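# Place pink fabric flat on template between blue strips

## Task

Put the small pink cloth piece down flat on the white template, inside the gap between its two blue strips. The template must stay roughly where it started, and the hand must end up no longer touching the cloth.

## Robot and tools

Robot: two arms on a table. left_arm carries a five-finger left hand and sits at base (-0.023, +0.343, 0) m. right_arm carries a right hand and sits at base (-0.044, -0.350, 0) m. Both bases are almost unrotated. A camera stand stands behind the arms. Cameras: cam_head_left, cam_head_right and cam_high, each 672x504.

Scene frame: the origin is at table-top height, halfway between the arms. +x points out over the table, +y toward left_arm and +z up. Arm names do not match image sides. All reported poses and all offset axes use this frame.

Hand point: a point 0.05 m in front of the palm and 0.15 m from the wrist mount along the fingers. Its +z runs along the straight fingers and its +y comes out of the palm. Its +x runs across the palm: away from the thumb on the right hand, toward the thumb on the left hand. Straight fingers reach 0.06 to 0.07 m past the point, with their centre lines 0.06 m behind it along -y. A bracket on the little-finger side of the wrist can strike things. A resting hand often sits 1 to 3 cm (sometimes 5 cm) off its command, usually lower. Printed positions can be off by a few cm.

Row layout: each row has 28 numbers in [-1, 1]. The first 14 are for left_arm and the next 14 for right_arm, always both, even if one arm stays still. Each block is dx, dy, dz, rx, ry, rz, little, ring, middle, index, thumb_bend, thumb_turn, force_limit, speed.

The six pose numbers are offsets from that arm's Hand target as it stood when the action or move began. They are not taken from the previous row. On scene-frame axes, 1.0 means 0.6 m or 180 degrees. rx, ry, rz form one rotation vector, turning about the hand point. Sending six zeros asks for the current Hand target again. Each step, the commanded orientation is clipped to within 40 degrees of the measured one.

The six finger numbers are absolute motor targets, not offsets. +1 means open or straight and -1 means curled. For thumb_turn, -1 puts the thumb in front of the palm, facing the fingers, and +1 puts it beside the palm.

force_limit runs from about 0 N at -1 to 10 N at +1 (15 N for the two thumb motors). speed rises from almost nothing at -1 to full at +0.48 and stays full above that. At full speed a whole finger stroke takes 0.49 s. For a soft grip, use speed -0.94 or lower.

There is no 'no change' value for the hand. To keep a hand as it is, resend the eight numbers it last received. If it has received none yet, send its hand_measured followed by hand_force_limit and hand_speed. With the thumb in front, the hand can enclose objects about 0.035 to 0.065 m thick, or a handle down to 0.025 m.

Tools:
- execute_actions(actions, cameras): actions is a list of actions. Each action is up to 15 rows, one per 1/30 s step. A shorter action repeats its last row. Images return only when actions is empty or when cameras names them. ["all"] shows every camera.
- move(target, speed, blend, blocking, cameras): moves each hand point in a straight line. target is one row, or up to 15 rows. Every row is an offset from the same starting Hand targets. speed is in m/s, 0.002 to 4.3 (default 0.25), and turns are capped at twice that in rad/s. You may give one speed, or one per target. blend is a corner-rounding distance in metres; 0 stops at each target. A move lasts at most 10 s and does not avoid obstacles or the other arm. Do not route a path close to an arm's own base. The result adds a 'move:' line: done, off_target, moving, held or fault. It can also show limits=paced (the pose was clipped) or limits=held (steps were withheld).
- wait(seconds 0 to 10): lets time run while the arms hold their last command.
- stop(): brakes a running move.
- zoom_image(camera, region [x0, y0, x1, y1]): region is in pixels, at most 504 by 504, and can only be taken from the latest images.
- show_instructions(): shows the reference pages.
- finished_scene(scene): ends the scene. It cannot be undone.

Results: end_effector_position (m) and end_effector_quat_wxyz are given in the scene frame. Hand target is the last commanded pose and is the base for the next offsets. If the hand rests short of it, send the missing distance as an offset. Other results: joint positions, velocities and torques, and motor temperatures.

hand_measured, hand_stopped_by and hand_load_n follow the finger order above. hand_stopped_by reads moving, target, force, stalled or fault. hand_load_n is positive when something pushes a finger open; a lost grip shows as about 0. To squeeze harder, raise force_limit and send a target closed further than hand_measured. To loosen, send a target more open than hand_measured.

A MOTOR HOT line appears at 85 °C. At 100 °C that arm goes limp for 30 to 60 s. Holding loads, stretching an arm out or pushing against something heats the motors.

Joint ranges (rad): waist -2.880 to 2.880, shoulder 0.000 to 3.142, elbow 0.000 to 3.019, wrist pitch -1.693 to 1.571, wrist yaw -1.571 to 1.571, wrist roll -2.094 to 2.094.

Avoid: dropping the cloth or letting go while it moves; fast or hard contact with the table or template; targets far past the contact point (to end a push, command back past the hand point); the two hands touching or gripping each other; shoving the template; and anything ending up off the table. Move gently and slowly near the cloth.

Each tool is called after "Call:" by a JSON object that holds its "fn" and its "kwargs".

Reference images:

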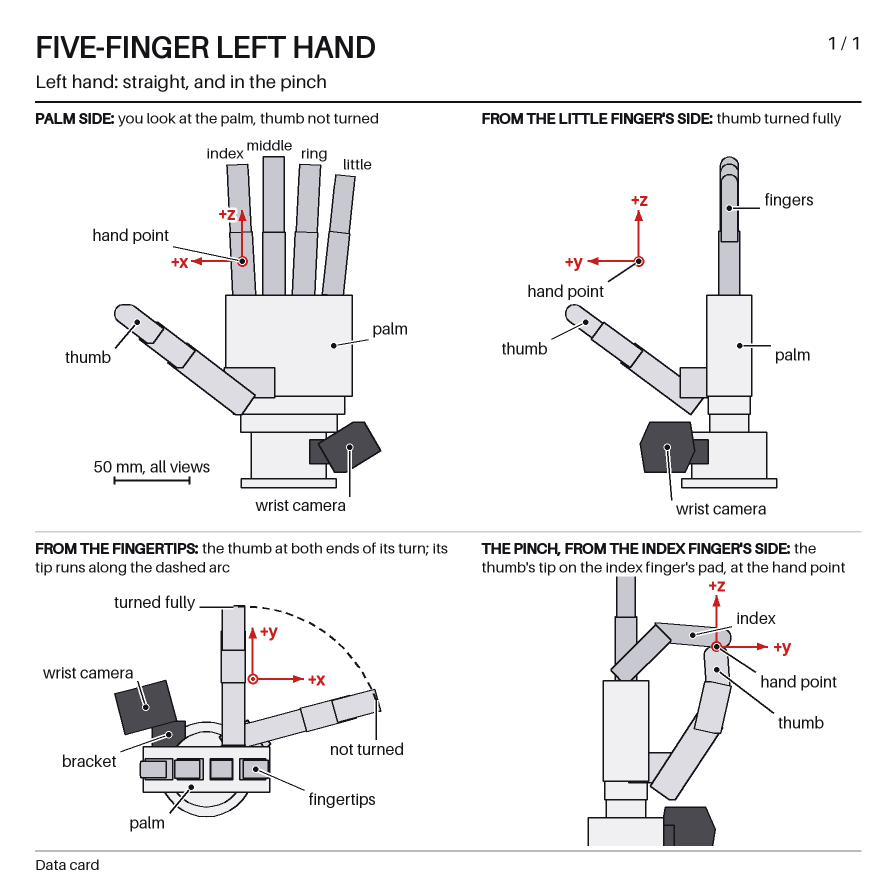

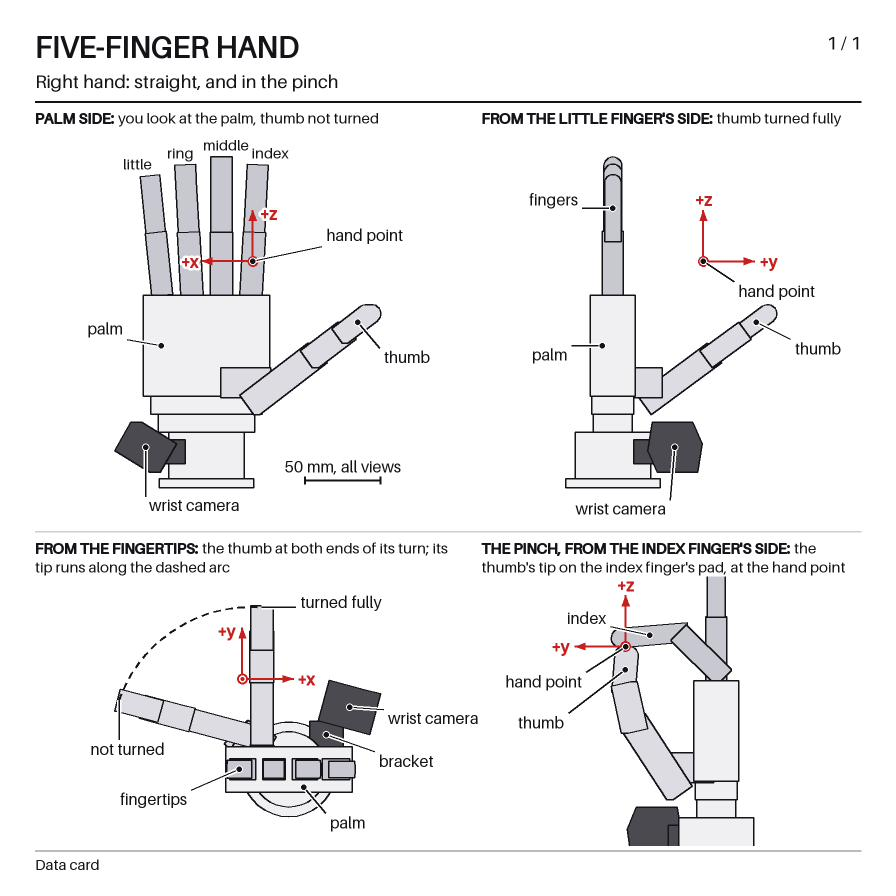

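## Session

Call:
{"fn": "execute_actions", "kwargs": {"actions": []}}

Call:
{"fn": "zoom_image", "kwargs": {"camera": "cam_high", "region": [60, 60, 460, 300]}}

Scene clock: 0.00 s.
left_arm: end_effector_position=(+0.6131, -0.1699, +0.2243) hand_measured=(+1.000, +1.000, +1.000, +1.000, +1.000, +1.000) hand_load_n=(+0.0, +0.0, +0.0, +0.0, +0.0, +0.0) hand_stopped_by=(target, target, target, target, target, target) hand_force_limit=0.00 hand_speed=-0.80 end_effector_quat_wxyz=(-0.190, +0.722, -0.496, +0.443) | right_arm: end_effector_position=(+0.4844, -0.2115, +0.3012) hand_measured=(+1.000, +1.000, +1.000, +1.000, +1.000, +1.000) hand_load_n=(+0.0, +0.0, +0.0, +0.0, +0.0, +0.0) hand_stopped_by=(target, target, target, target, target, target) hand_force_limit=0.00 hand_speed=-0.80 end_effector_quat_wxyz=(+0.058, +0.100, +0.993, +0.024)
Joint positions: left_arm=[-0.707 1.946 1.795 -0.477 -0.421 -0.852] | right_arm=[0.187 1.55 1.681 -1.577 -0.016 1.941]
Joint velocities: within noise
Joint torques (N m): no reading
Motor temperatures (°C): left_arm=[32 32 35 32 32 28] | right_arm=[36 31 34 34 28 30]
Heat: left arm: hottest elbow 35 °C; right arm: hottest waist 36 °C.
Hand target: left_arm +0.6185, -0.1744, +0.2471; -0.188, +0.718, -0.487, +0.460 | right_arm +0.4899, -0.2106, +0.3110; +0.069, +0.100, +0.992, +0.027

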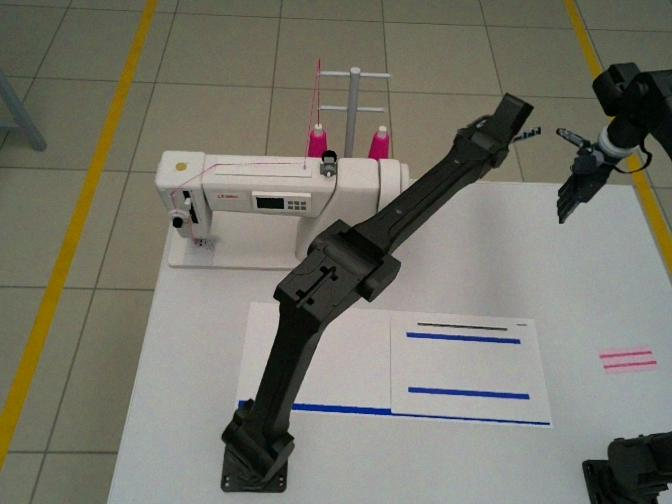

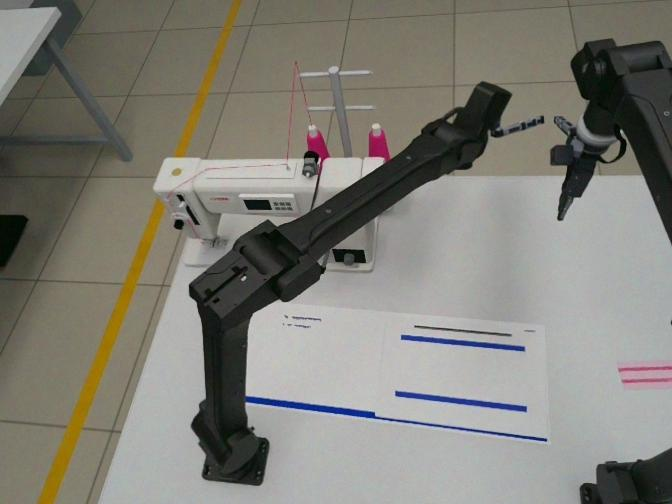

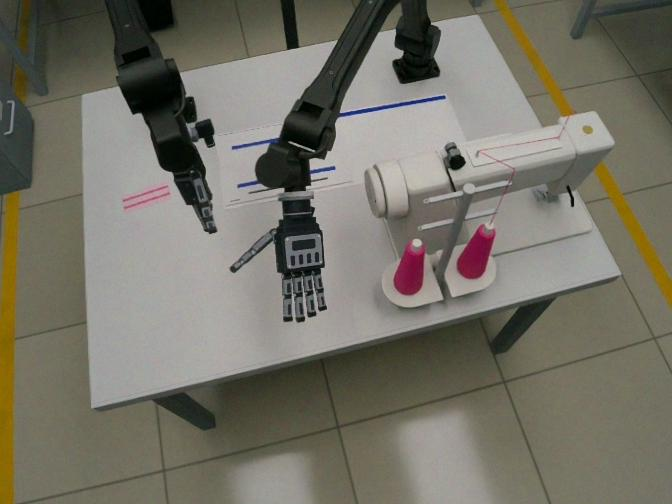

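Scaled by 1.260 from the camera's 672x504 image, which has a finer 960x720 frame.

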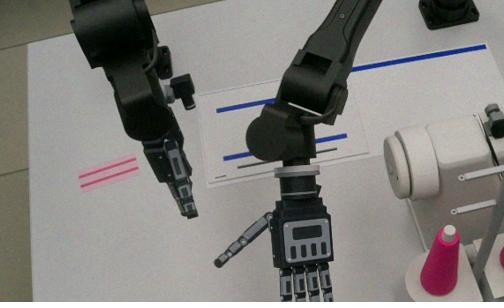

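Call:
{"fn": "move", "kwargs": {"target": [[0,0,0.06,0,0,0,1,1,0,0,0.35,-1,-0.1,0,-0.283,-0.649,-0.02,0,0,-0.275,1,1,1,1,1,1,0,-0.8],[-0.6925,-0.4593,-0.245,0.0802,-0.1778,-0.4622,1,1,0,0,0.35,-1,-0.1,0,-0.583,-0.799,-0.07,0,0,-0.425,1,1,1,1,1,1,0,-0.8]], "speed": [0.45, 0.35], "blend": [0.03, 0], "cameras": ["all"]}}

Call:
{"fn": "zoom_image", "kwargs": {"camera": "cam_head_right", "region": [552, 310, 672, 430]}}

Call:
{"fn": "zoom_image", "kwargs": {"camera": "cam_head_left", "region": [552, 300, 672, 420]}}

Call:
{"fn": "zoom_image", "kwargs": {"camera": "cam_high", "region": [100, 110, 350, 260]}}

Scene clock: 6.13 s.
left_arm: end_effector_position=(+0.1964, -0.4287, +0.0806) hand_measured=(+1.000, +1.000, +0.000, +0.000, +0.350, -1.000) hand_load_n=(+0.0, +0.0, +0.0, +0.0, +0.0, +0.0) hand_stopped_by=(target, target, target, target, target, target) hand_force_limit=-0.10 hand_speed=0.00 end_effector_quat_wxyz=(+0.030, -0.060, +0.828, -0.557) | right_arm: end_effector_position=(+0.1453, -0.6896, +0.2679) hand_measured=(+1.000, +1.000, +1.000, +1.000, +1.000, +1.000) hand_load_n=(+0.0, +0.0, +0.0, +0.5, +0.0, +0.0) hand_stopped_by=(target, target, target, target, target, target) hand_force_limit=0.00 hand_speed=-0.80 end_effector_quat_wxyz=(+0.064, +0.692, +0.719, -0.018)
Joint positions: left_arm=[-1.214 2.054 1.515 0.143 0.218 0.072] | right_arm=[-1.172 1.128 1.192 -1.504 -0.019 1.915]
Joint torques (N m): left_arm=[-0.09 -23.47 13.87 0.98 0.19 0.11] | right_arm=[-0.97 -8.06 7.94 0.68 -0.19 -0.02]
Heat: left arm: hottest elbow 36 °C; right arm: hottest waist 36 °C.
Hand target: left_arm +0.2030, -0.4499, +0.1001; +0.036, -0.051, +0.817, -0.573 | right_arm +0.1402, -0.6899, +0.2689; +0.071, +0.693, +0.717, -0.021
Off the commanded pose: left_arm 0.030 m, 2 deg | right_arm 0.005 m, 1 deg.
move: off_target (left_arm)

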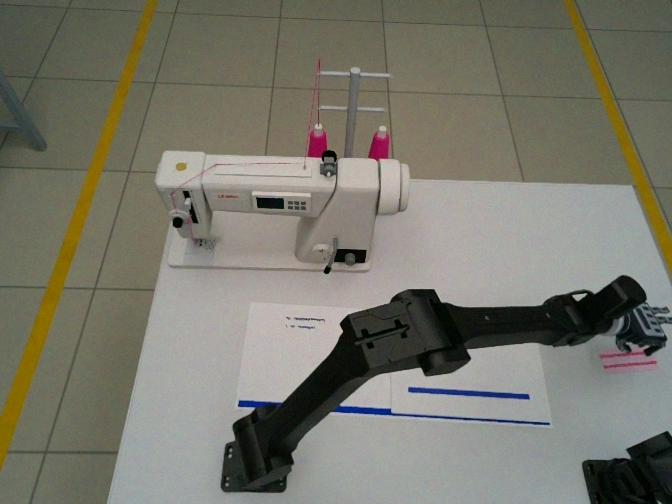

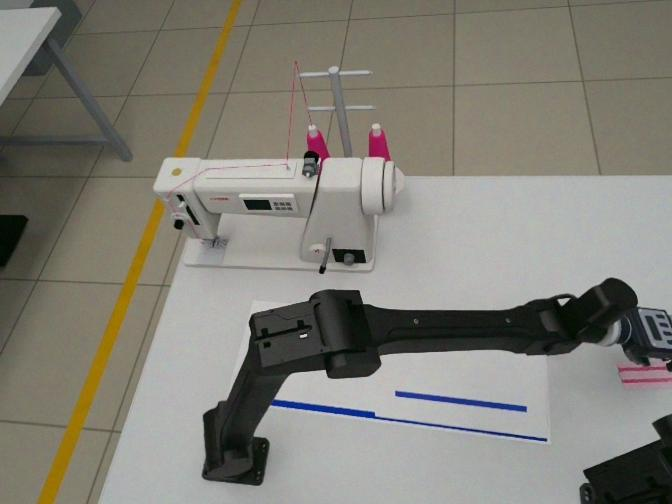

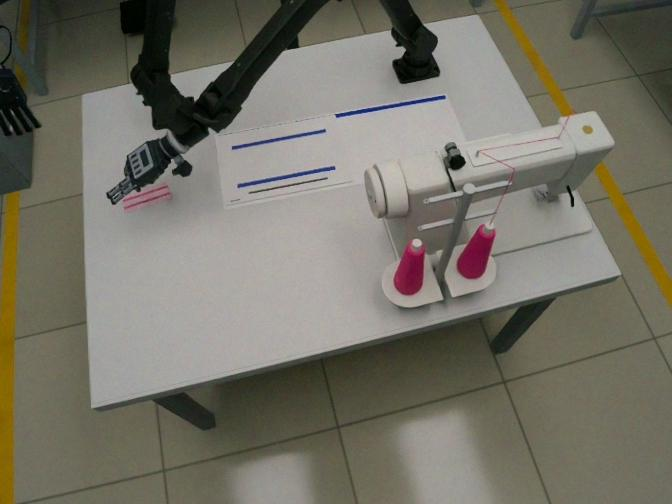

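Scaled by 4.200 from the camera's 672x504 image, which has a finer 960x720 frame.

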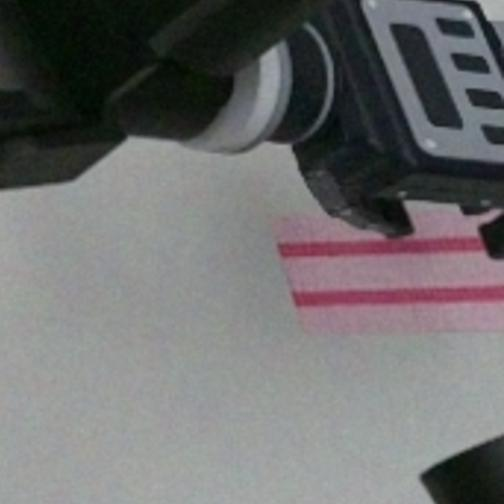

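Scaled by 4.200 from the camera's 672x504 image, which has a finer 960x720 frame.

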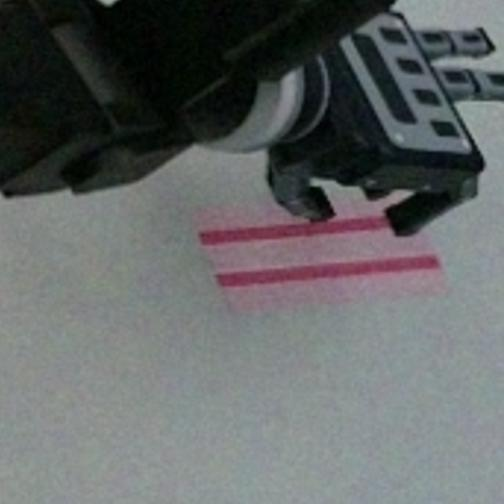

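Scaled by 2.016 from the camera's 672x504 image, which has a finer 960x720 frame.

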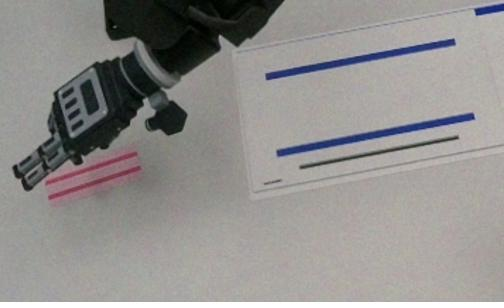

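Call:
{"fn": "move", "kwargs": {"target": [0.012,0.0,-0.058,0,0,0,1,1,0,0,0.35,-1,-0.1,0,0,0,0,0,0,0,1,1,1,1,1,1,0,-0.8], "speed": 0.12, "cameras": ["all"]}}

Call:
{"fn": "zoom_image", "kwargs": {"camera": "cam_head_right", "region": [552, 310, 672, 430]}}

Call:
{"fn": "zoom_image", "kwargs": {"camera": "cam_head_left", "region": [572, 320, 672, 395]}}

Scene clock: 7.53 s.
left_arm: end_effector_position=(+0.1956, -0.4307, +0.0443) hand_measured=(+1.000, +1.000, +0.000, +0.000, +0.350, -1.000) hand_load_n=(+0.0, +0.0, +0.0, +0.0, +0.0, +0.0) hand_stopped_by=(target, target, target, target, target, target) hand_force_limit=-0.10 hand_speed=0.00 end_effector_quat_wxyz=(+0.025, -0.057, +0.833, -0.550) | right_arm: end_effector_position=(+0.1453, -0.6896, +0.2679) hand_measured=(+1.000, +1.000, +1.000, +1.000, +1.000, +1.000) hand_load_n=(+0.0, +0.0, +0.0, +0.0, +0.0, +0.0) hand_stopped_by=(target, target, target, target, target, target) hand_force_limit=0.00 hand_speed=-0.80 end_effector_quat_wxyz=(+0.064, +0.692, +0.719, -0.018)
Joint positions: left_arm=[-1.214 2.112 1.515 0.181 0.227 0.076] | right_arm=[-1.172 1.128 1.192 -1.504 -0.019 1.915]
Joint torques (N m): left_arm=[0.56 -24.41 12.41 2 0.19 0.17] | right_arm=[-0.97 -8.06 7.92 0.66 -0.19 -0.03]
Heat: left arm: hottest elbow 36 °C; right arm: hottest waist 36 °C.
Hand target: left_arm +0.2101, -0.4499, +0.0653; +0.036, -0.051, +0.817, -0.573 | right_arm +0.1402, -0.6899, +0.2689; +0.071, +0.693, +0.717, -0.021
Off the commanded pose: left_arm 0.032 m, 3 deg | right_arm 0.005 m, 1 deg.
move: off_target (left_arm)

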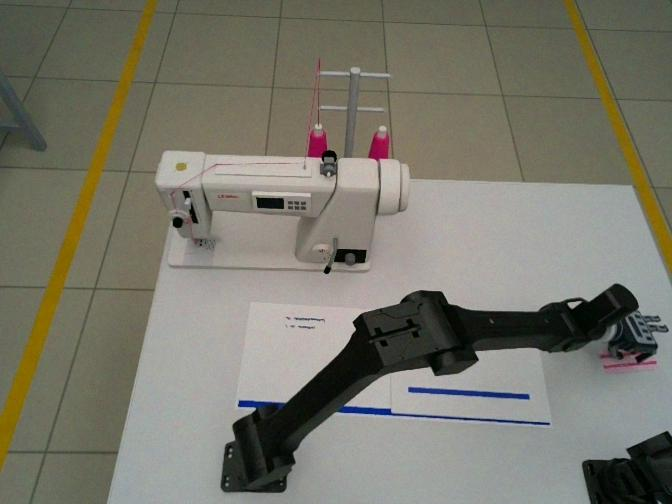

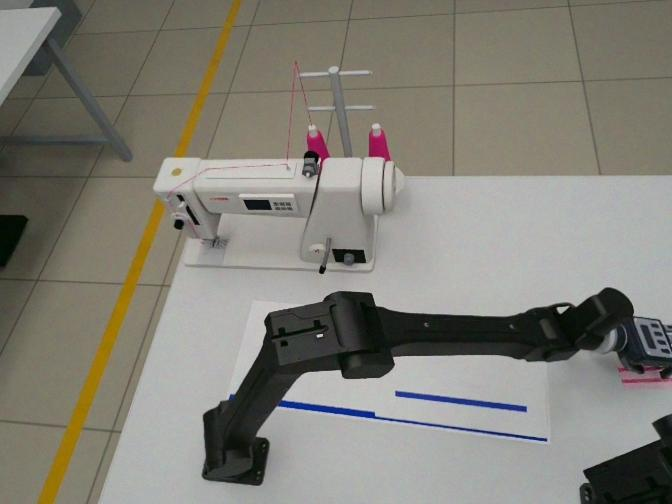

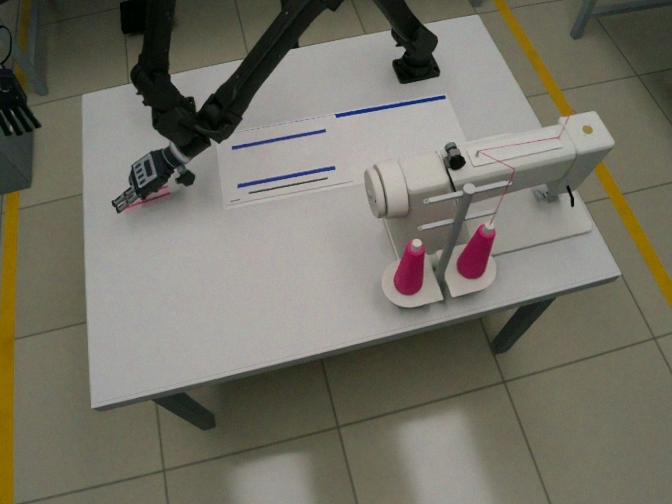

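Scaled by 4.200 from the camera's 672x504 image, which has a finer 960x720 frame.

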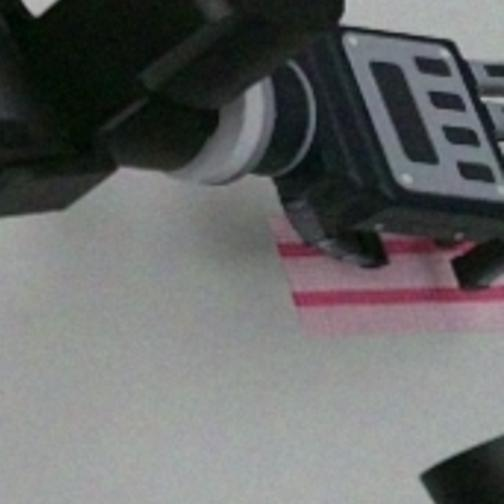

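Scaled by 5.040 from the camera's 672x504 image, which has a finer 960x720 frame.

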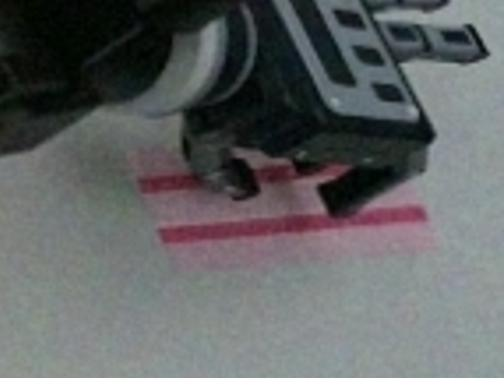

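Call:
{"fn": "move", "kwargs": {"target": [0.0,-0.018,-0.062,0,0,0,1,1,0,0,0.35,-1,-0.1,-0.8,0,0,0,0,0,0,1,1,1,1,1,1,0,-0.8], "speed": 0.07, "cameras": ["cam_head_left","cam_head_right"]}}

Call:
{"fn": "zoom_image", "kwargs": {"camera": "cam_head_left", "region": [572, 320, 672, 395]}}

Scene clock: 8.97 s.
left_arm: end_effector_position=(+0.2003, -0.4429, +0.0280) hand_measured=(+1.000, +1.000, +0.000, +0.000, +0.350, -1.000) hand_load_n=(+0.0, -0.5, -1.0, +0.0, +0.0, +0.0) hand_stopped_by=(target, target, target, target, target, target) hand_force_limit=-0.10 hand_speed=-0.80 end_effector_quat_wxyz=(+0.029, -0.055, +0.825, -0.562) | right_arm: end_effector_position=(+0.1453, -0.6896, +0.2679) hand_measured=(+1.000, +1.000, +1.000, +1.000, +1.000, +1.000) hand_load_n=(+0.0, +0.0, +0.0, +0.0, +0.0, +0.0) hand_stopped_by=(target, target, target, target, target, target) hand_force_limit=0.00 hand_speed=-0.80 end_effector_quat_wxyz=(+0.064, +0.692, +0.719, -0.018)
Joint positions: left_arm=[-1.214 2.164 1.537 0.241 0.227 0.077] | right_arm=[-1.172 1.128 1.192 -1.504 -0.019 1.915]
Joint torques (N m): left_arm=[0.32 -22.59 12.48 1.8 0 0.15] | right_arm=[-0.91 -8.06 7.92 0.68 -0.19 -0.03]
Heat: left arm: hottest elbow 36 °C; right arm: hottest waist 36 °C.
Hand target: left_arm +0.2102, -0.4607, +0.0280; +0.036, -0.051, +0.817, -0.573 | right_arm +0.1402, -0.6899, +0.2689; +0.071, +0.693, +0.717, -0.021
Off the commanded pose: left_arm 0.020 m, 2 deg | right_arm 0.005 m, 1 deg.
move: off_target (left_arm)
Images, in order (width x height): cam_head_left 672x504, cam_head_right 672x504.

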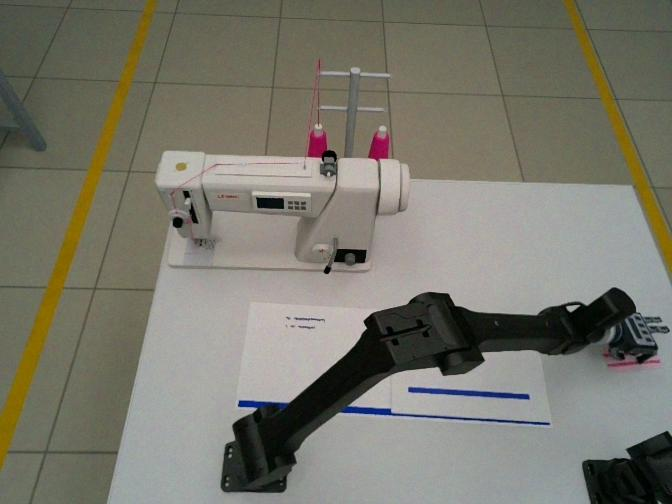

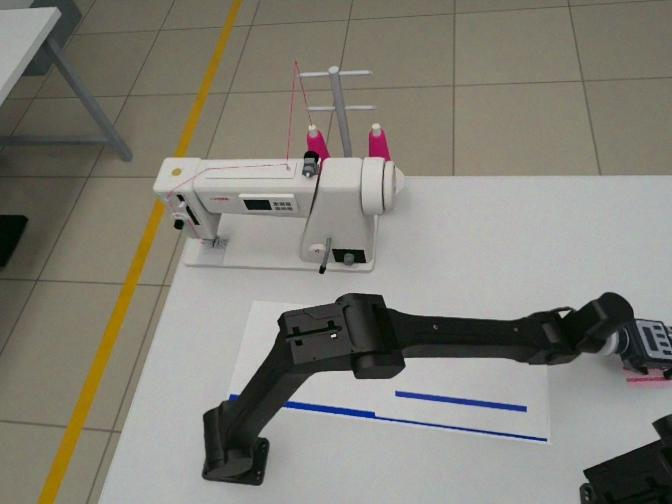

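Scaled by 5.040 from the camera's 672x504 image, which has a finer 960x720 frame.

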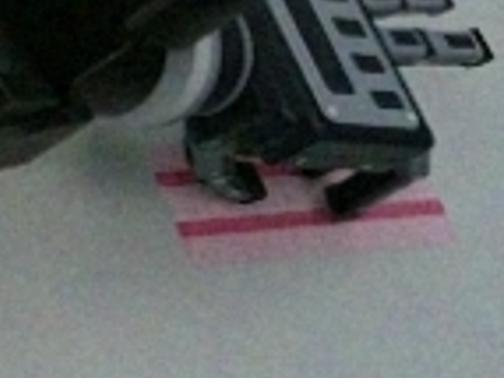

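Call:
{"fn": "move", "kwargs": {"target": [0.0,0.008,-0.032,-0.014,-0.0015,0,1,1,0,0,0.35,-1,-0.1,-0.8,0,0,0,0,0,0,1,1,1,1,1,1,0,-0.8], "speed": 0.07}}

Scene clock: 10.20 s.
left_arm: end_effector_position=(+0.2042, -0.4554, +0.0276) hand_measured=(+1.000, +1.000, +0.000, +0.000, +0.350, -1.000) hand_load_n=(+0.0, +0.0, +0.0, +0.0, -0.5, +0.0) hand_stopped_by=(target, target, target, target, target, target) hand_force_limit=-0.10 hand_speed=-0.80 end_effector_quat_wxyz=(+0.037, -0.046, +0.802, -0.594) | right_arm: end_effector_position=(+0.1453, -0.6896, +0.2679) hand_measured=(+1.000, +1.000, +1.000, +1.000, +1.000, +1.000) hand_load_n=(+0.0, +0.0, +0.0, +0.0, +0.0, +0.0) hand_stopped_by=(target, target, target, target, target, target) hand_force_limit=0.00 hand_speed=-0.80 end_effector_quat_wxyz=(+0.064, +0.692, +0.719, -0.018)
Joint positions: left_arm=[-1.214 2.196 1.537 0.355 0.231 0.077] | right_arm=[-1.172 1.128 1.192 -1.504 -0.019 1.915]
Joint torques (N m): left_arm=[0.44 -23.59 8.77 1.76 0.14 0.04] | right_arm=[-0.91 -8.06 7.92 0.68 -0.19 -0.02]
Heat: left arm: hottest elbow 37 °C; right arm: hottest waist 36 °C.
Hand target: left_arm +0.2102, -0.4559, +0.0090; +0.037, -0.050, +0.805, -0.591 | right_arm +0.1402, -0.6899, +0.2689; +0.071, +0.693, +0.717, -0.021
Off the commanded pose: left_arm 0.020 m, 1 deg | right_arm 0.005 m, 1 deg.
move: off_target (left_arm)

Call:
{"fn": "wait", "kwargs": {"seconds": 0, "cameras": ["cam_head_left","cam_head_right","cam_high"]}}

Call:
{"fn": "zoom_image", "kwargs": {"camera": "cam_head_left", "region": [572, 320, 672, 395]}}

Call:
{"fn": "zoom_image", "kwargs": {"camera": "cam_head_right", "region": [572, 330, 672, 405]}}

Scene clock: 11.10 s.
left_arm: end_effector_position=(+0.2042, -0.4554, +0.0276) hand_measured=(+1.000, +1.000, +0.000, +0.000, +0.350, -1.000) hand_load_n=(+0.0, +0.0, +0.0, +0.0, -0.5, +0.0) hand_stopped_by=(target, target, target, target, target, target) hand_force_limit=-0.10 hand_speed=-0.80 end_effector_quat_wxyz=(+0.037, -0.046, +0.802, -0.594) | right_arm: end_effector_position=(+0.1453, -0.6896, +0.2679) hand_measured=(+1.000, +1.000, +1.000, +1.000, +1.000, +1.000) hand_load_n=(+0.0, +0.0, +0.5, +0.0, +0.0, +0.0) hand_stopped_by=(target, target, target, target, target, target) hand_force_limit=0.00 hand_speed=-0.80 end_effector_quat_wxyz=(+0.064, +0.692, +0.719, -0.018)
Joint positions: left_arm=[-1.214 2.196 1.537 0.355 0.231 0.077] | right_arm=[-1.172 1.128 1.192 -1.504 -0.019 1.915]
Joint torques (N m): left_arm=[0.5 -23.47 8.75 1.95 0.14 0.04] | right_arm=[-0.97 -8.06 7.92 0.68 -0.19 -0.02]
Heat: left arm: hottest elbow 37 °C; right arm: hottest waist 36 °C.
Hand target: left_arm +0.2102, -0.4559, +0.0090; +0.037, -0.050, +0.805, -0.591 | right_arm +0.1402, -0.6899, +0.2689; +0.071, +0.693, +0.717, -0.021
Off the commanded pose: left_arm 0.020 m, 1 deg | right_arm 0.005 m, 1 deg.

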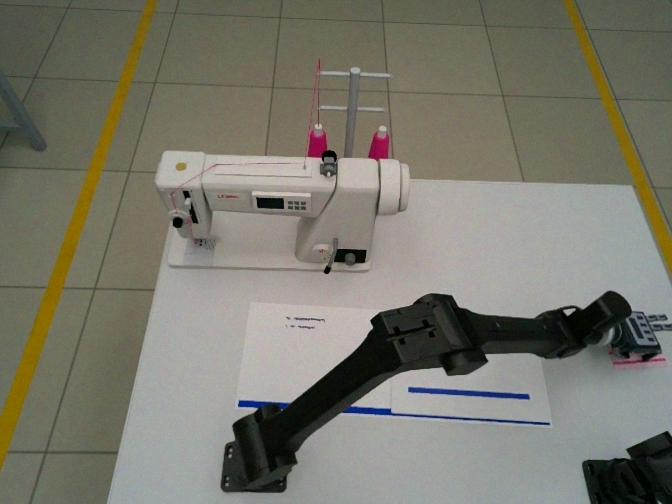

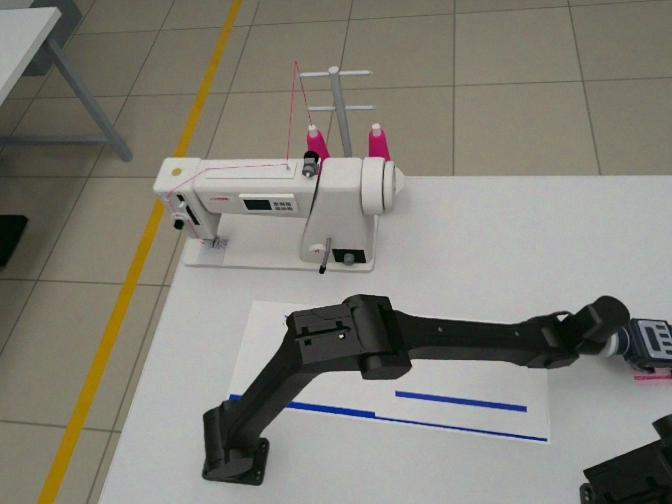

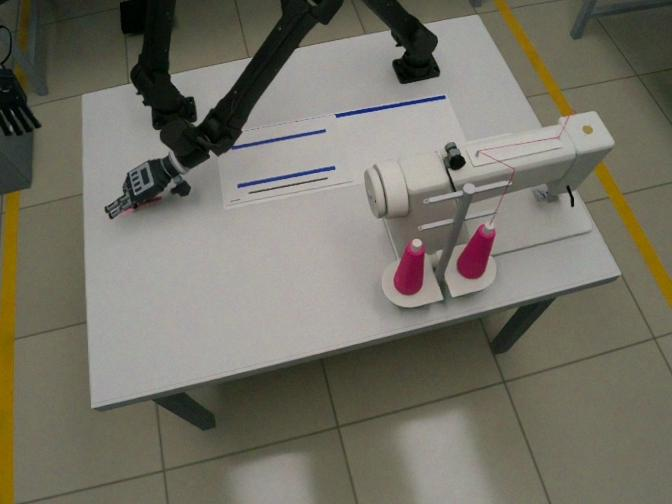

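Scaled by 5.040 from the camera's 672x504 image, which has a finer 960x720 frame.

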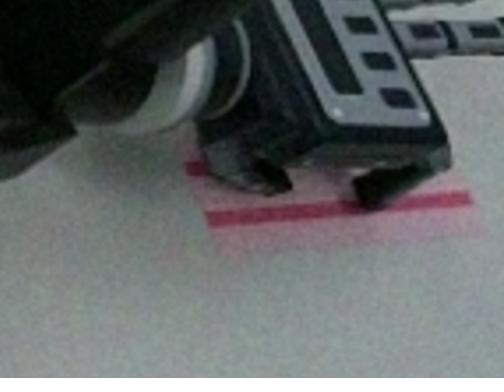

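Scaled by 5.040 from the camera's 672x504 image, which has a finer 960x720 frame.

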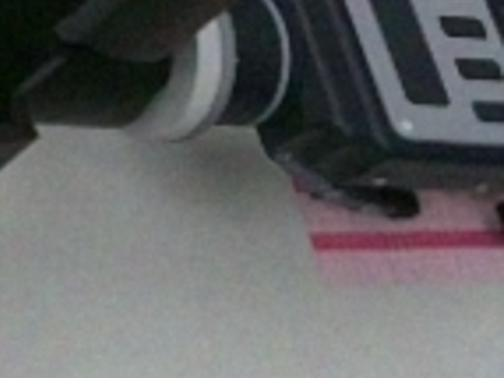

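Call:
{"fn": "move", "kwargs": {"target": [0.0,0.0,-0.035,0,0,0,1,1,0,0,0.35,-1,-0.1,-0.8,0,0,0,0,0,0,1,1,1,1,1,1,0,-0.8], "speed": 0.07, "cameras": ["cam_head_left"]}}

Call:
{"fn": "zoom_image", "kwargs": {"camera": "cam_head_left", "region": [572, 320, 672, 395]}}

Scene clock: 12.13 s.
left_arm: end_effector_position=(+0.2057, -0.4597, +0.0268) hand_measured=(+1.000, +1.000, +0.000, +0.000, +0.350, -1.000) hand_load_n=(+0.0, -0.5, +0.0, +0.0, -1.5, +0.0) hand_stopped_by=(target, target, target, target, target, target) hand_force_limit=-0.10 hand_speed=-0.80 end_effector_quat_wxyz=(+0.041, -0.043, +0.793, -0.606) | right_arm: end_effector_position=(+0.1453, -0.6896, +0.2679) hand_measured=(+1.000, +1.000, +1.000, +1.000, +1.000, +1.000) hand_load_n=(+0.0, +0.0, +0.0, +0.0, -0.5, +0.0) hand_stopped_by=(target, target, target, target, target, target) hand_force_limit=0.00 hand_speed=-0.80 end_effector_quat_wxyz=(+0.064, +0.692, +0.719, -0.018)
Joint positions: left_arm=[-1.214 2.21 1.537 0.401 0.232 0.077] | right_arm=[-1.172 1.128 1.192 -1.504 -0.019 1.915]
Joint torques (N m): left_arm=[0.56 -22.3 8.17 1.76 0.1 0.05] | right_arm=[-0.97 -8.06 7.92 0.66 -0.19 -0.02]
Heat: left arm: hottest elbow 37 °C; right arm: hottest waist 36 °C.
Hand target: left_arm +0.2102, -0.4559, -0.0120; +0.037, -0.050, +0.804, -0.591 | right_arm +0.1402, -0.6899, +0.2689; +0.071, +0.693, +0.717, -0.021
Off the commanded pose: left_arm 0.039 m, 2 deg | right_arm 0.005 m, 1 deg.
move: off_target (left_arm)
Images, in order (width x height): cam_head_left 672x504.

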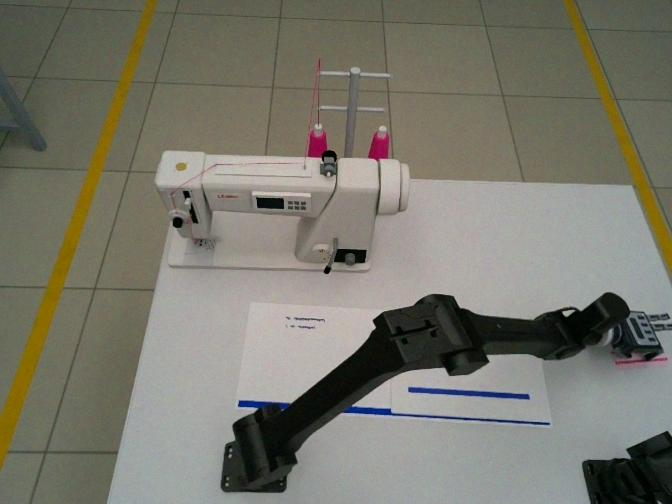

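Scaled by 5.040 from the camera's 672x504 image, which has a finer 960x720 frame.

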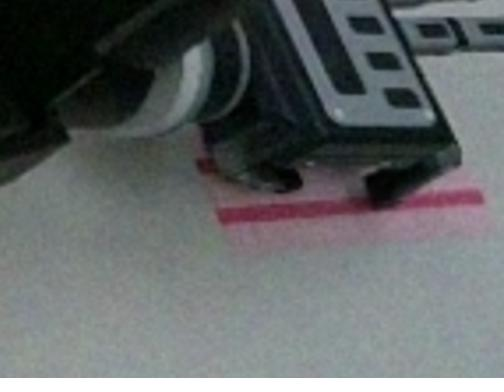

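Call:
{"fn": "move", "kwargs": {"target": [0.0,0.006,-0.015,0.008,0.001,0,1,1,0,0,0.35,-1,-0.1,-0.8,0,0,0,0,0,0,1,1,1,1,1,1,0,-0.8], "speed": 0.07}}

Call:
{"fn": "execute_actions", "kwargs": {"actions": [[[0,0,0,0,0,0,1,1,-0.1,-0.1,0.28,-1,-0.1,-0.8,0,0,0,0,0,0,1,1,1,1,1,1,0,-0.8]],[[0,0,0,0,0,0,1,1,-0.2,-0.2,0.21,-1,-0.1,-0.8,0,0,0,0,0,0,1,1,1,1,1,1,0,-0.8]]], "cameras": ["cam_head_left"]}}

Call:
{"fn": "zoom_image", "kwargs": {"camera": "cam_head_left", "region": [572, 320, 672, 395]}}

Scene clock: 13.07 s.
left_arm: end_effector_position=(+0.2057, -0.4597, +0.0265) hand_measured=(+1.000, +1.000, +0.000, +0.000, +0.350, -1.000) hand_load_n=(+0.0, -0.5, +0.0, +0.5, -1.5, +0.0) hand_stopped_by=(target, target, target, target, target, target) hand_force_limit=-0.10 hand_speed=-0.80 end_effector_quat_wxyz=(+0.041, -0.043, +0.793, -0.606) | right_arm: end_effector_position=(+0.1453, -0.6896, +0.2679) hand_measured=(+1.000, +1.000, +1.000, +1.000, +1.000, +1.000) hand_load_n=(+0.0, +0.0, +0.0, +0.0, +0.0, -0.5) hand_stopped_by=(target, target, target, target, target, target) hand_force_limit=0.00 hand_speed=-0.80 end_effector_quat_wxyz=(+0.064, +0.692, +0.719, -0.018)
Joint positions: left_arm=[-1.214 2.21 1.537 0.401 0.232 0.077] | right_arm=[-1.172 1.128 1.192 -1.504 -0.019 1.915]
Joint torques (N m): left_arm=[0.56 -21.66 8.03 0.83 0.06 0.11] | right_arm=[-0.97 -8.06 7.94 0.68 -0.19 -0.03]
Heat: left arm: hottest elbow 37 °C; right arm: hottest waist 36 °C.
Hand target: left_arm +0.2102, -0.4523, -0.0211; +0.036, -0.051, +0.812, -0.580 | right_arm +0.1402, -0.6899, +0.2689; +0.071, +0.693, +0.717, -0.021
Off the commanded pose: left_arm 0.048 m, 4 deg | right_arm 0.005 m, 1 deg.
move: off_target (left_arm)

Scene clock: 14.27 s.
left_arm: end_effector_position=(+0.2055, -0.4594, +0.0240) hand_measured=(+1.000, +1.000, -0.200, -0.200, +0.210, -1.000) hand_load_n=(+0.0, +0.0, +1.5, +0.0, +0.0, +0.0) hand_stopped_by=(target, target, target, target, target, target) hand_force_limit=-0.10 hand_speed=-0.80 end_effector_quat_wxyz=(+0.040, -0.043, +0.794, -0.605) | right_arm: end_effector_position=(+0.1453, -0.6896, +0.2679) hand_measured=(+1.000, +1.000, +1.000, +1.000, +1.000, +1.000) hand_load_n=(+0.0, +0.0, +0.0, +0.0, +0.0, +0.0) hand_stopped_by=(target, target, target, target, target, target) hand_force_limit=0.00 hand_speed=-0.80 end_effector_quat_wxyz=(+0.064, +0.692, +0.719, -0.018)
Joint positions: left_arm=[-1.214 2.213 1.537 0.401 0.232 0.077] | right_arm=[-1.172 1.128 1.192 -1.504 -0.019 1.915]
Joint torques (N m): left_arm=[0.44 -22.07 8.1 0.84 0.06 0.11] | right_arm=[-0.91 -8.06 7.94 0.68 -0.19 -0.02]
Heat: left arm: hottest elbow 37 °C; right arm: hottest waist 36 °C.
Hand target: left_arm +0.2102, -0.4523, -0.0213; +0.036, -0.051, +0.812, -0.580 | right_arm +0.1402, -0.6899, +0.2689; +0.071, +0.693, +0.717, -0.021
Off the commanded pose: left_arm 0.046 m, 4 deg | right_arm 0.005 m, 1 deg.
Step readings (end_effector_position of left_arm | right_arm):
0: (+0.2057, -0.4597, +0.0265) | (+0.1453, -0.6896, +0.2679)
1: (+0.2057, -0.4597, +0.0265) | (+0.1453, -0.6896, +0.2679)
2: (+0.2057, -0.4597, +0.0265) | (+0.1453, -0.6896, +0.2679)
4: (+0.2056, -0.4596, +0.0259) | (+0.1453, -0.6896, +0.2679)
8: (+0.2056, -0.4594, +0.0244) | (+0.1453, -0.6896, +0.2679)
15: (+0.2056, -0.4594, +0.0244) | (+0.1453, -0.6896, +0.2679)
16: (+0.2056, -0.4594, +0.0244) | (+0.1453, -0.6896, +0.2679)
17: (+0.2056, -0.4594, +0.0244) | (+0.1453, -0.6896, +0.2679)
19: (+0.2056, -0.4594, +0.0244) | (+0.1453, -0.6896, +0.2679)
23: (+0.2056, -0.4594, +0.0244) | (+0.1453, -0.6896, +0.2679)
30: (+0.2055, -0.4594, +0.0240) | (+0.1453, -0.6896, +0.2679)
Images, in order (width x height): cam_head_left 672x504.

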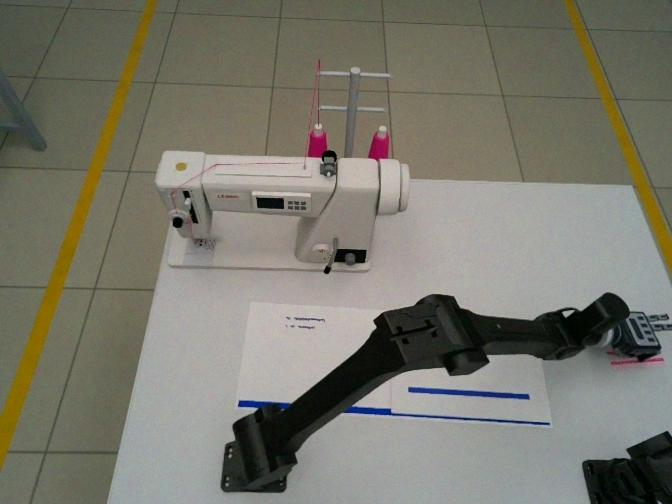

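Scaled by 5.040 from the camera's 672x504 image, which has a finer 960x720 frame.

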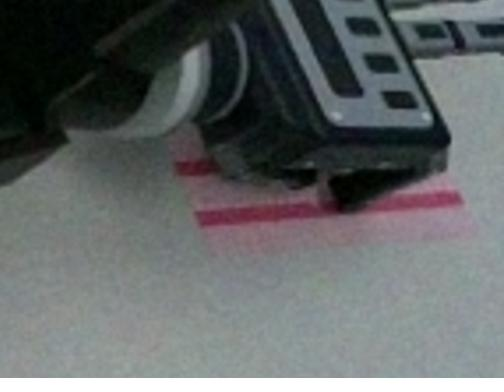

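Call:
{"fn": "move", "kwargs": {"target": [[0.0,0.0,0.13,0.008,0.001,0,1,1,-0.2,-0.2,0.21,-1,-0.1,-0.3,0,0,0,0,0,0,1,1,1,1,1,1,0,-0.8],[0.0,0.0,0.13,0.008,0.001,0,1,1,0.0,0.0,0.37,-1,-0.1,-0.3,0,0,0,0,0,0,1,1,1,1,1,1,0,-0.8],[0.0,0.0,0.05,0.008,0.001,0,1,1,0.0,0.0,0.37,-1,-0.1,-0.3,0,0,0,0,0,0,1,1,1,1,1,1,0,-0.8]], "speed": 0.12, "cameras": ["cam_head_left","cam_head_right","cam_high"]}}

Call:
{"fn": "zoom_image", "kwargs": {"camera": "cam_head_left", "region": [572, 320, 672, 395]}}

Scene clock: 17.73 s.
left_arm: end_effector_position=(+0.2011, -0.4472, +0.0272) hand_measured=(+1.000, +1.000, +0.000, +0.000, +0.370, -1.000) hand_load_n=(+0.0, +0.0, -1.0, +0.0, +0.0, +0.0) hand_stopped_by=(target, target, target, target, target, target) hand_force_limit=-0.10 hand_speed=-0.30 end_effector_quat_wxyz=(+0.031, -0.051, +0.818, -0.573) | right_arm: end_effector_position=(+0.1453, -0.6896, +0.2679) hand_measured=(+1.000, +1.000, +1.000, +1.000, +1.000, +1.000) hand_load_n=(+0.0, +0.0, +0.0, +0.0, +0.0, +0.0) hand_stopped_by=(target, target, target, target, target, target) hand_force_limit=0.00 hand_speed=-0.80 end_effector_quat_wxyz=(+0.064, +0.692, +0.719, -0.018)
Joint positions: left_arm=[-1.214 2.175 1.537 0.279 0.231 0.077] | right_arm=[-1.172 1.128 1.192 -1.504 -0.019 1.915]
Joint torques (N m): left_arm=[0.62 -22.65 10.06 1.8 -0.03 0.16] | right_arm=[-0.97 -8.12 7.94 0.68 -0.18 -0.03]
Heat: left arm: hottest elbow 37 °C; right arm: hottest waist 36 °C.
Hand target: left_arm +0.2102, -0.4523, +0.0089; +0.035, -0.051, +0.819, -0.570 | right_arm +0.1402, -0.6899, +0.2689; +0.071, +0.693, +0.717, -0.021
Off the commanded pose: left_arm 0.021 m, 1 deg | right_arm 0.005 m, 1 deg.
move: off_target (left_arm); target 2's new numbers were sent with left_arm's hand 0.035 m and 3 deg from that target

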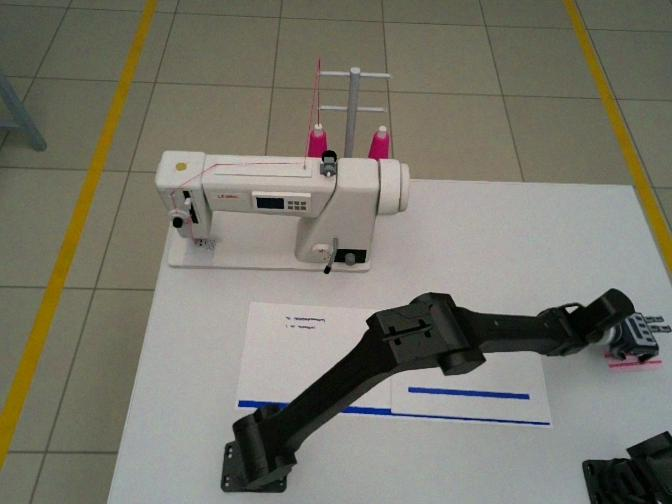

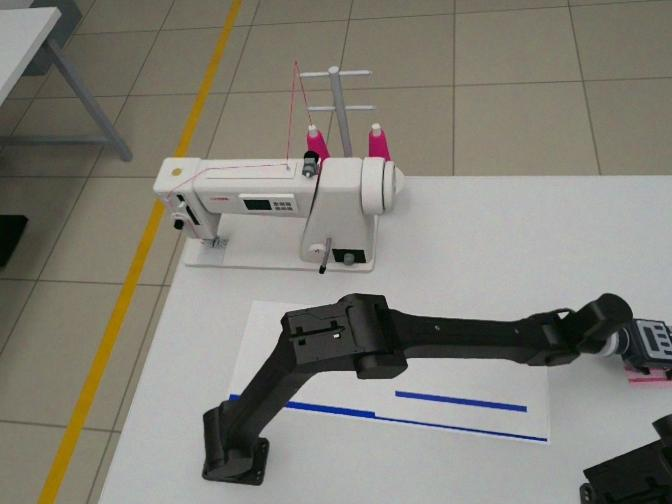

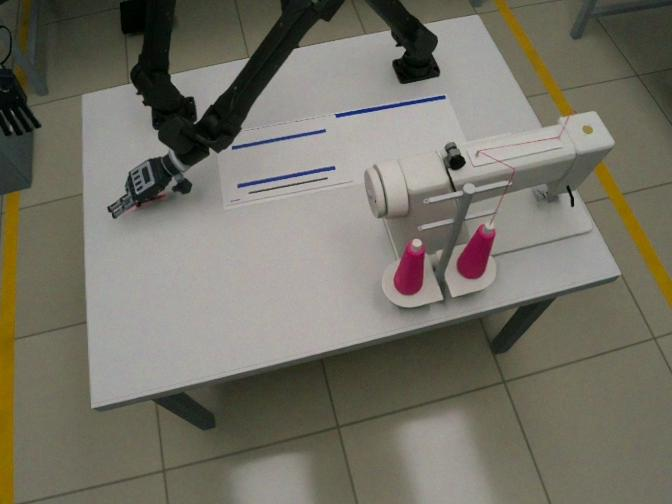

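Scaled by 5.040 from the camera's 672x504 image, which has a finer 960x720 frame.

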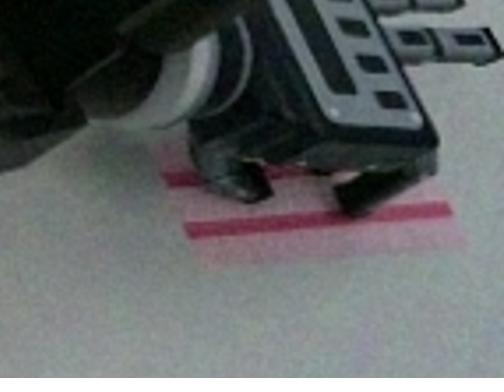

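Call:
{"fn": "move", "kwargs": {"target": [0.0,0.0,-0.09,0,0,0,1,1,0,0,0.37,-1,-0.1,-0.8,0,0,0,0,0,0,1,1,1,1,1,1,0,-0.8], "speed": 0.07, "cameras": ["cam_head_left"]}}

Call:
{"fn": "zoom_image", "kwargs": {"camera": "cam_head_left", "region": [572, 320, 672, 395]}}

Scene clock: 19.13 s.
left_arm: end_effector_position=(+0.2054, -0.4591, +0.0254) hand_measured=(+1.000, +1.000, +0.000, +0.000, +0.370, -1.000) hand_load_n=(+0.0, +0.0, +0.0, +0.5, -3.5, +0.0) hand_stopped_by=(target, target, target, target, target, target) hand_force_limit=-0.10 hand_speed=-0.80 end_effector_quat_wxyz=(+0.040, -0.044, +0.794, -0.604) | right_arm: end_effector_position=(+0.1453, -0.6896, +0.2679) hand_measured=(+1.000, +1.000, +1.000, +1.000, +1.000, +1.000) hand_load_n=(+0.0, +0.0, +0.0, +0.0, +0.0, +0.0) hand_stopped_by=(target, target, target, target, target, target) hand_force_limit=0.00 hand_speed=-0.80 end_effector_quat_wxyz=(+0.064, +0.692, +0.719, -0.018)
Joint positions: left_arm=[-1.214 2.21 1.537 0.396 0.232 0.077] | right_arm=[-1.172 1.128 1.192 -1.504 -0.019 1.915]
Joint torques (N m): left_arm=[0.56 -19.31 8.23 1.13 -0.04 0.17] | right_arm=[-0.97 -8.06 7.92 0.68 -0.19 -0.03]
Heat: left arm: hottest elbow 37 °C; right arm: hottest waist 36 °C.
Hand target: left_arm +0.2102, -0.4523, -0.0450; +0.035, -0.051, +0.819, -0.570 | right_arm +0.1402, -0.6899, +0.2689; +0.071, +0.693, +0.717, -0.021
Off the commanded pose: left_arm 0.071 m, 5 deg | right_arm 0.005 m, 1 deg.
move: off_target (left_arm)
Images, in order (width x height): cam_head_left 672x504.

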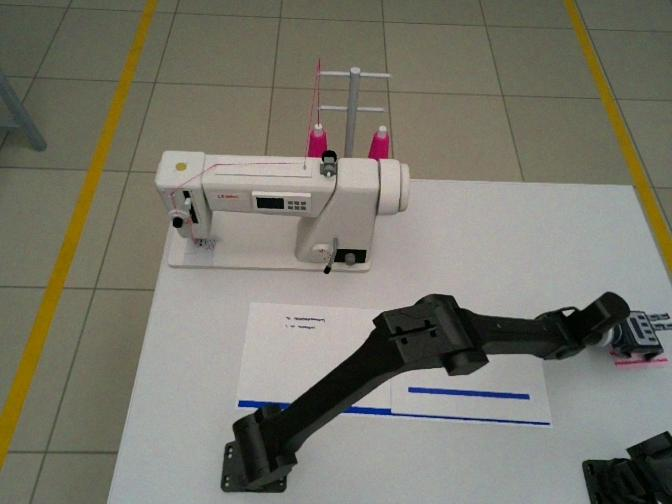

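Scaled by 5.040 from the camera's 672x504 image, which has a finer 960x720 frame.

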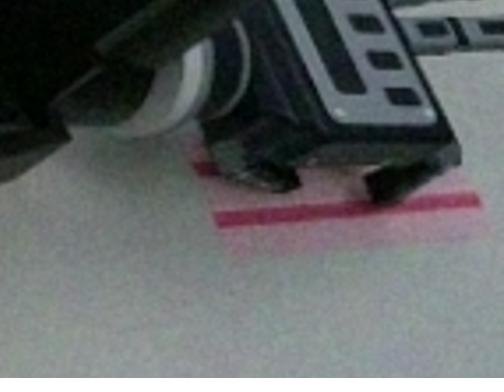

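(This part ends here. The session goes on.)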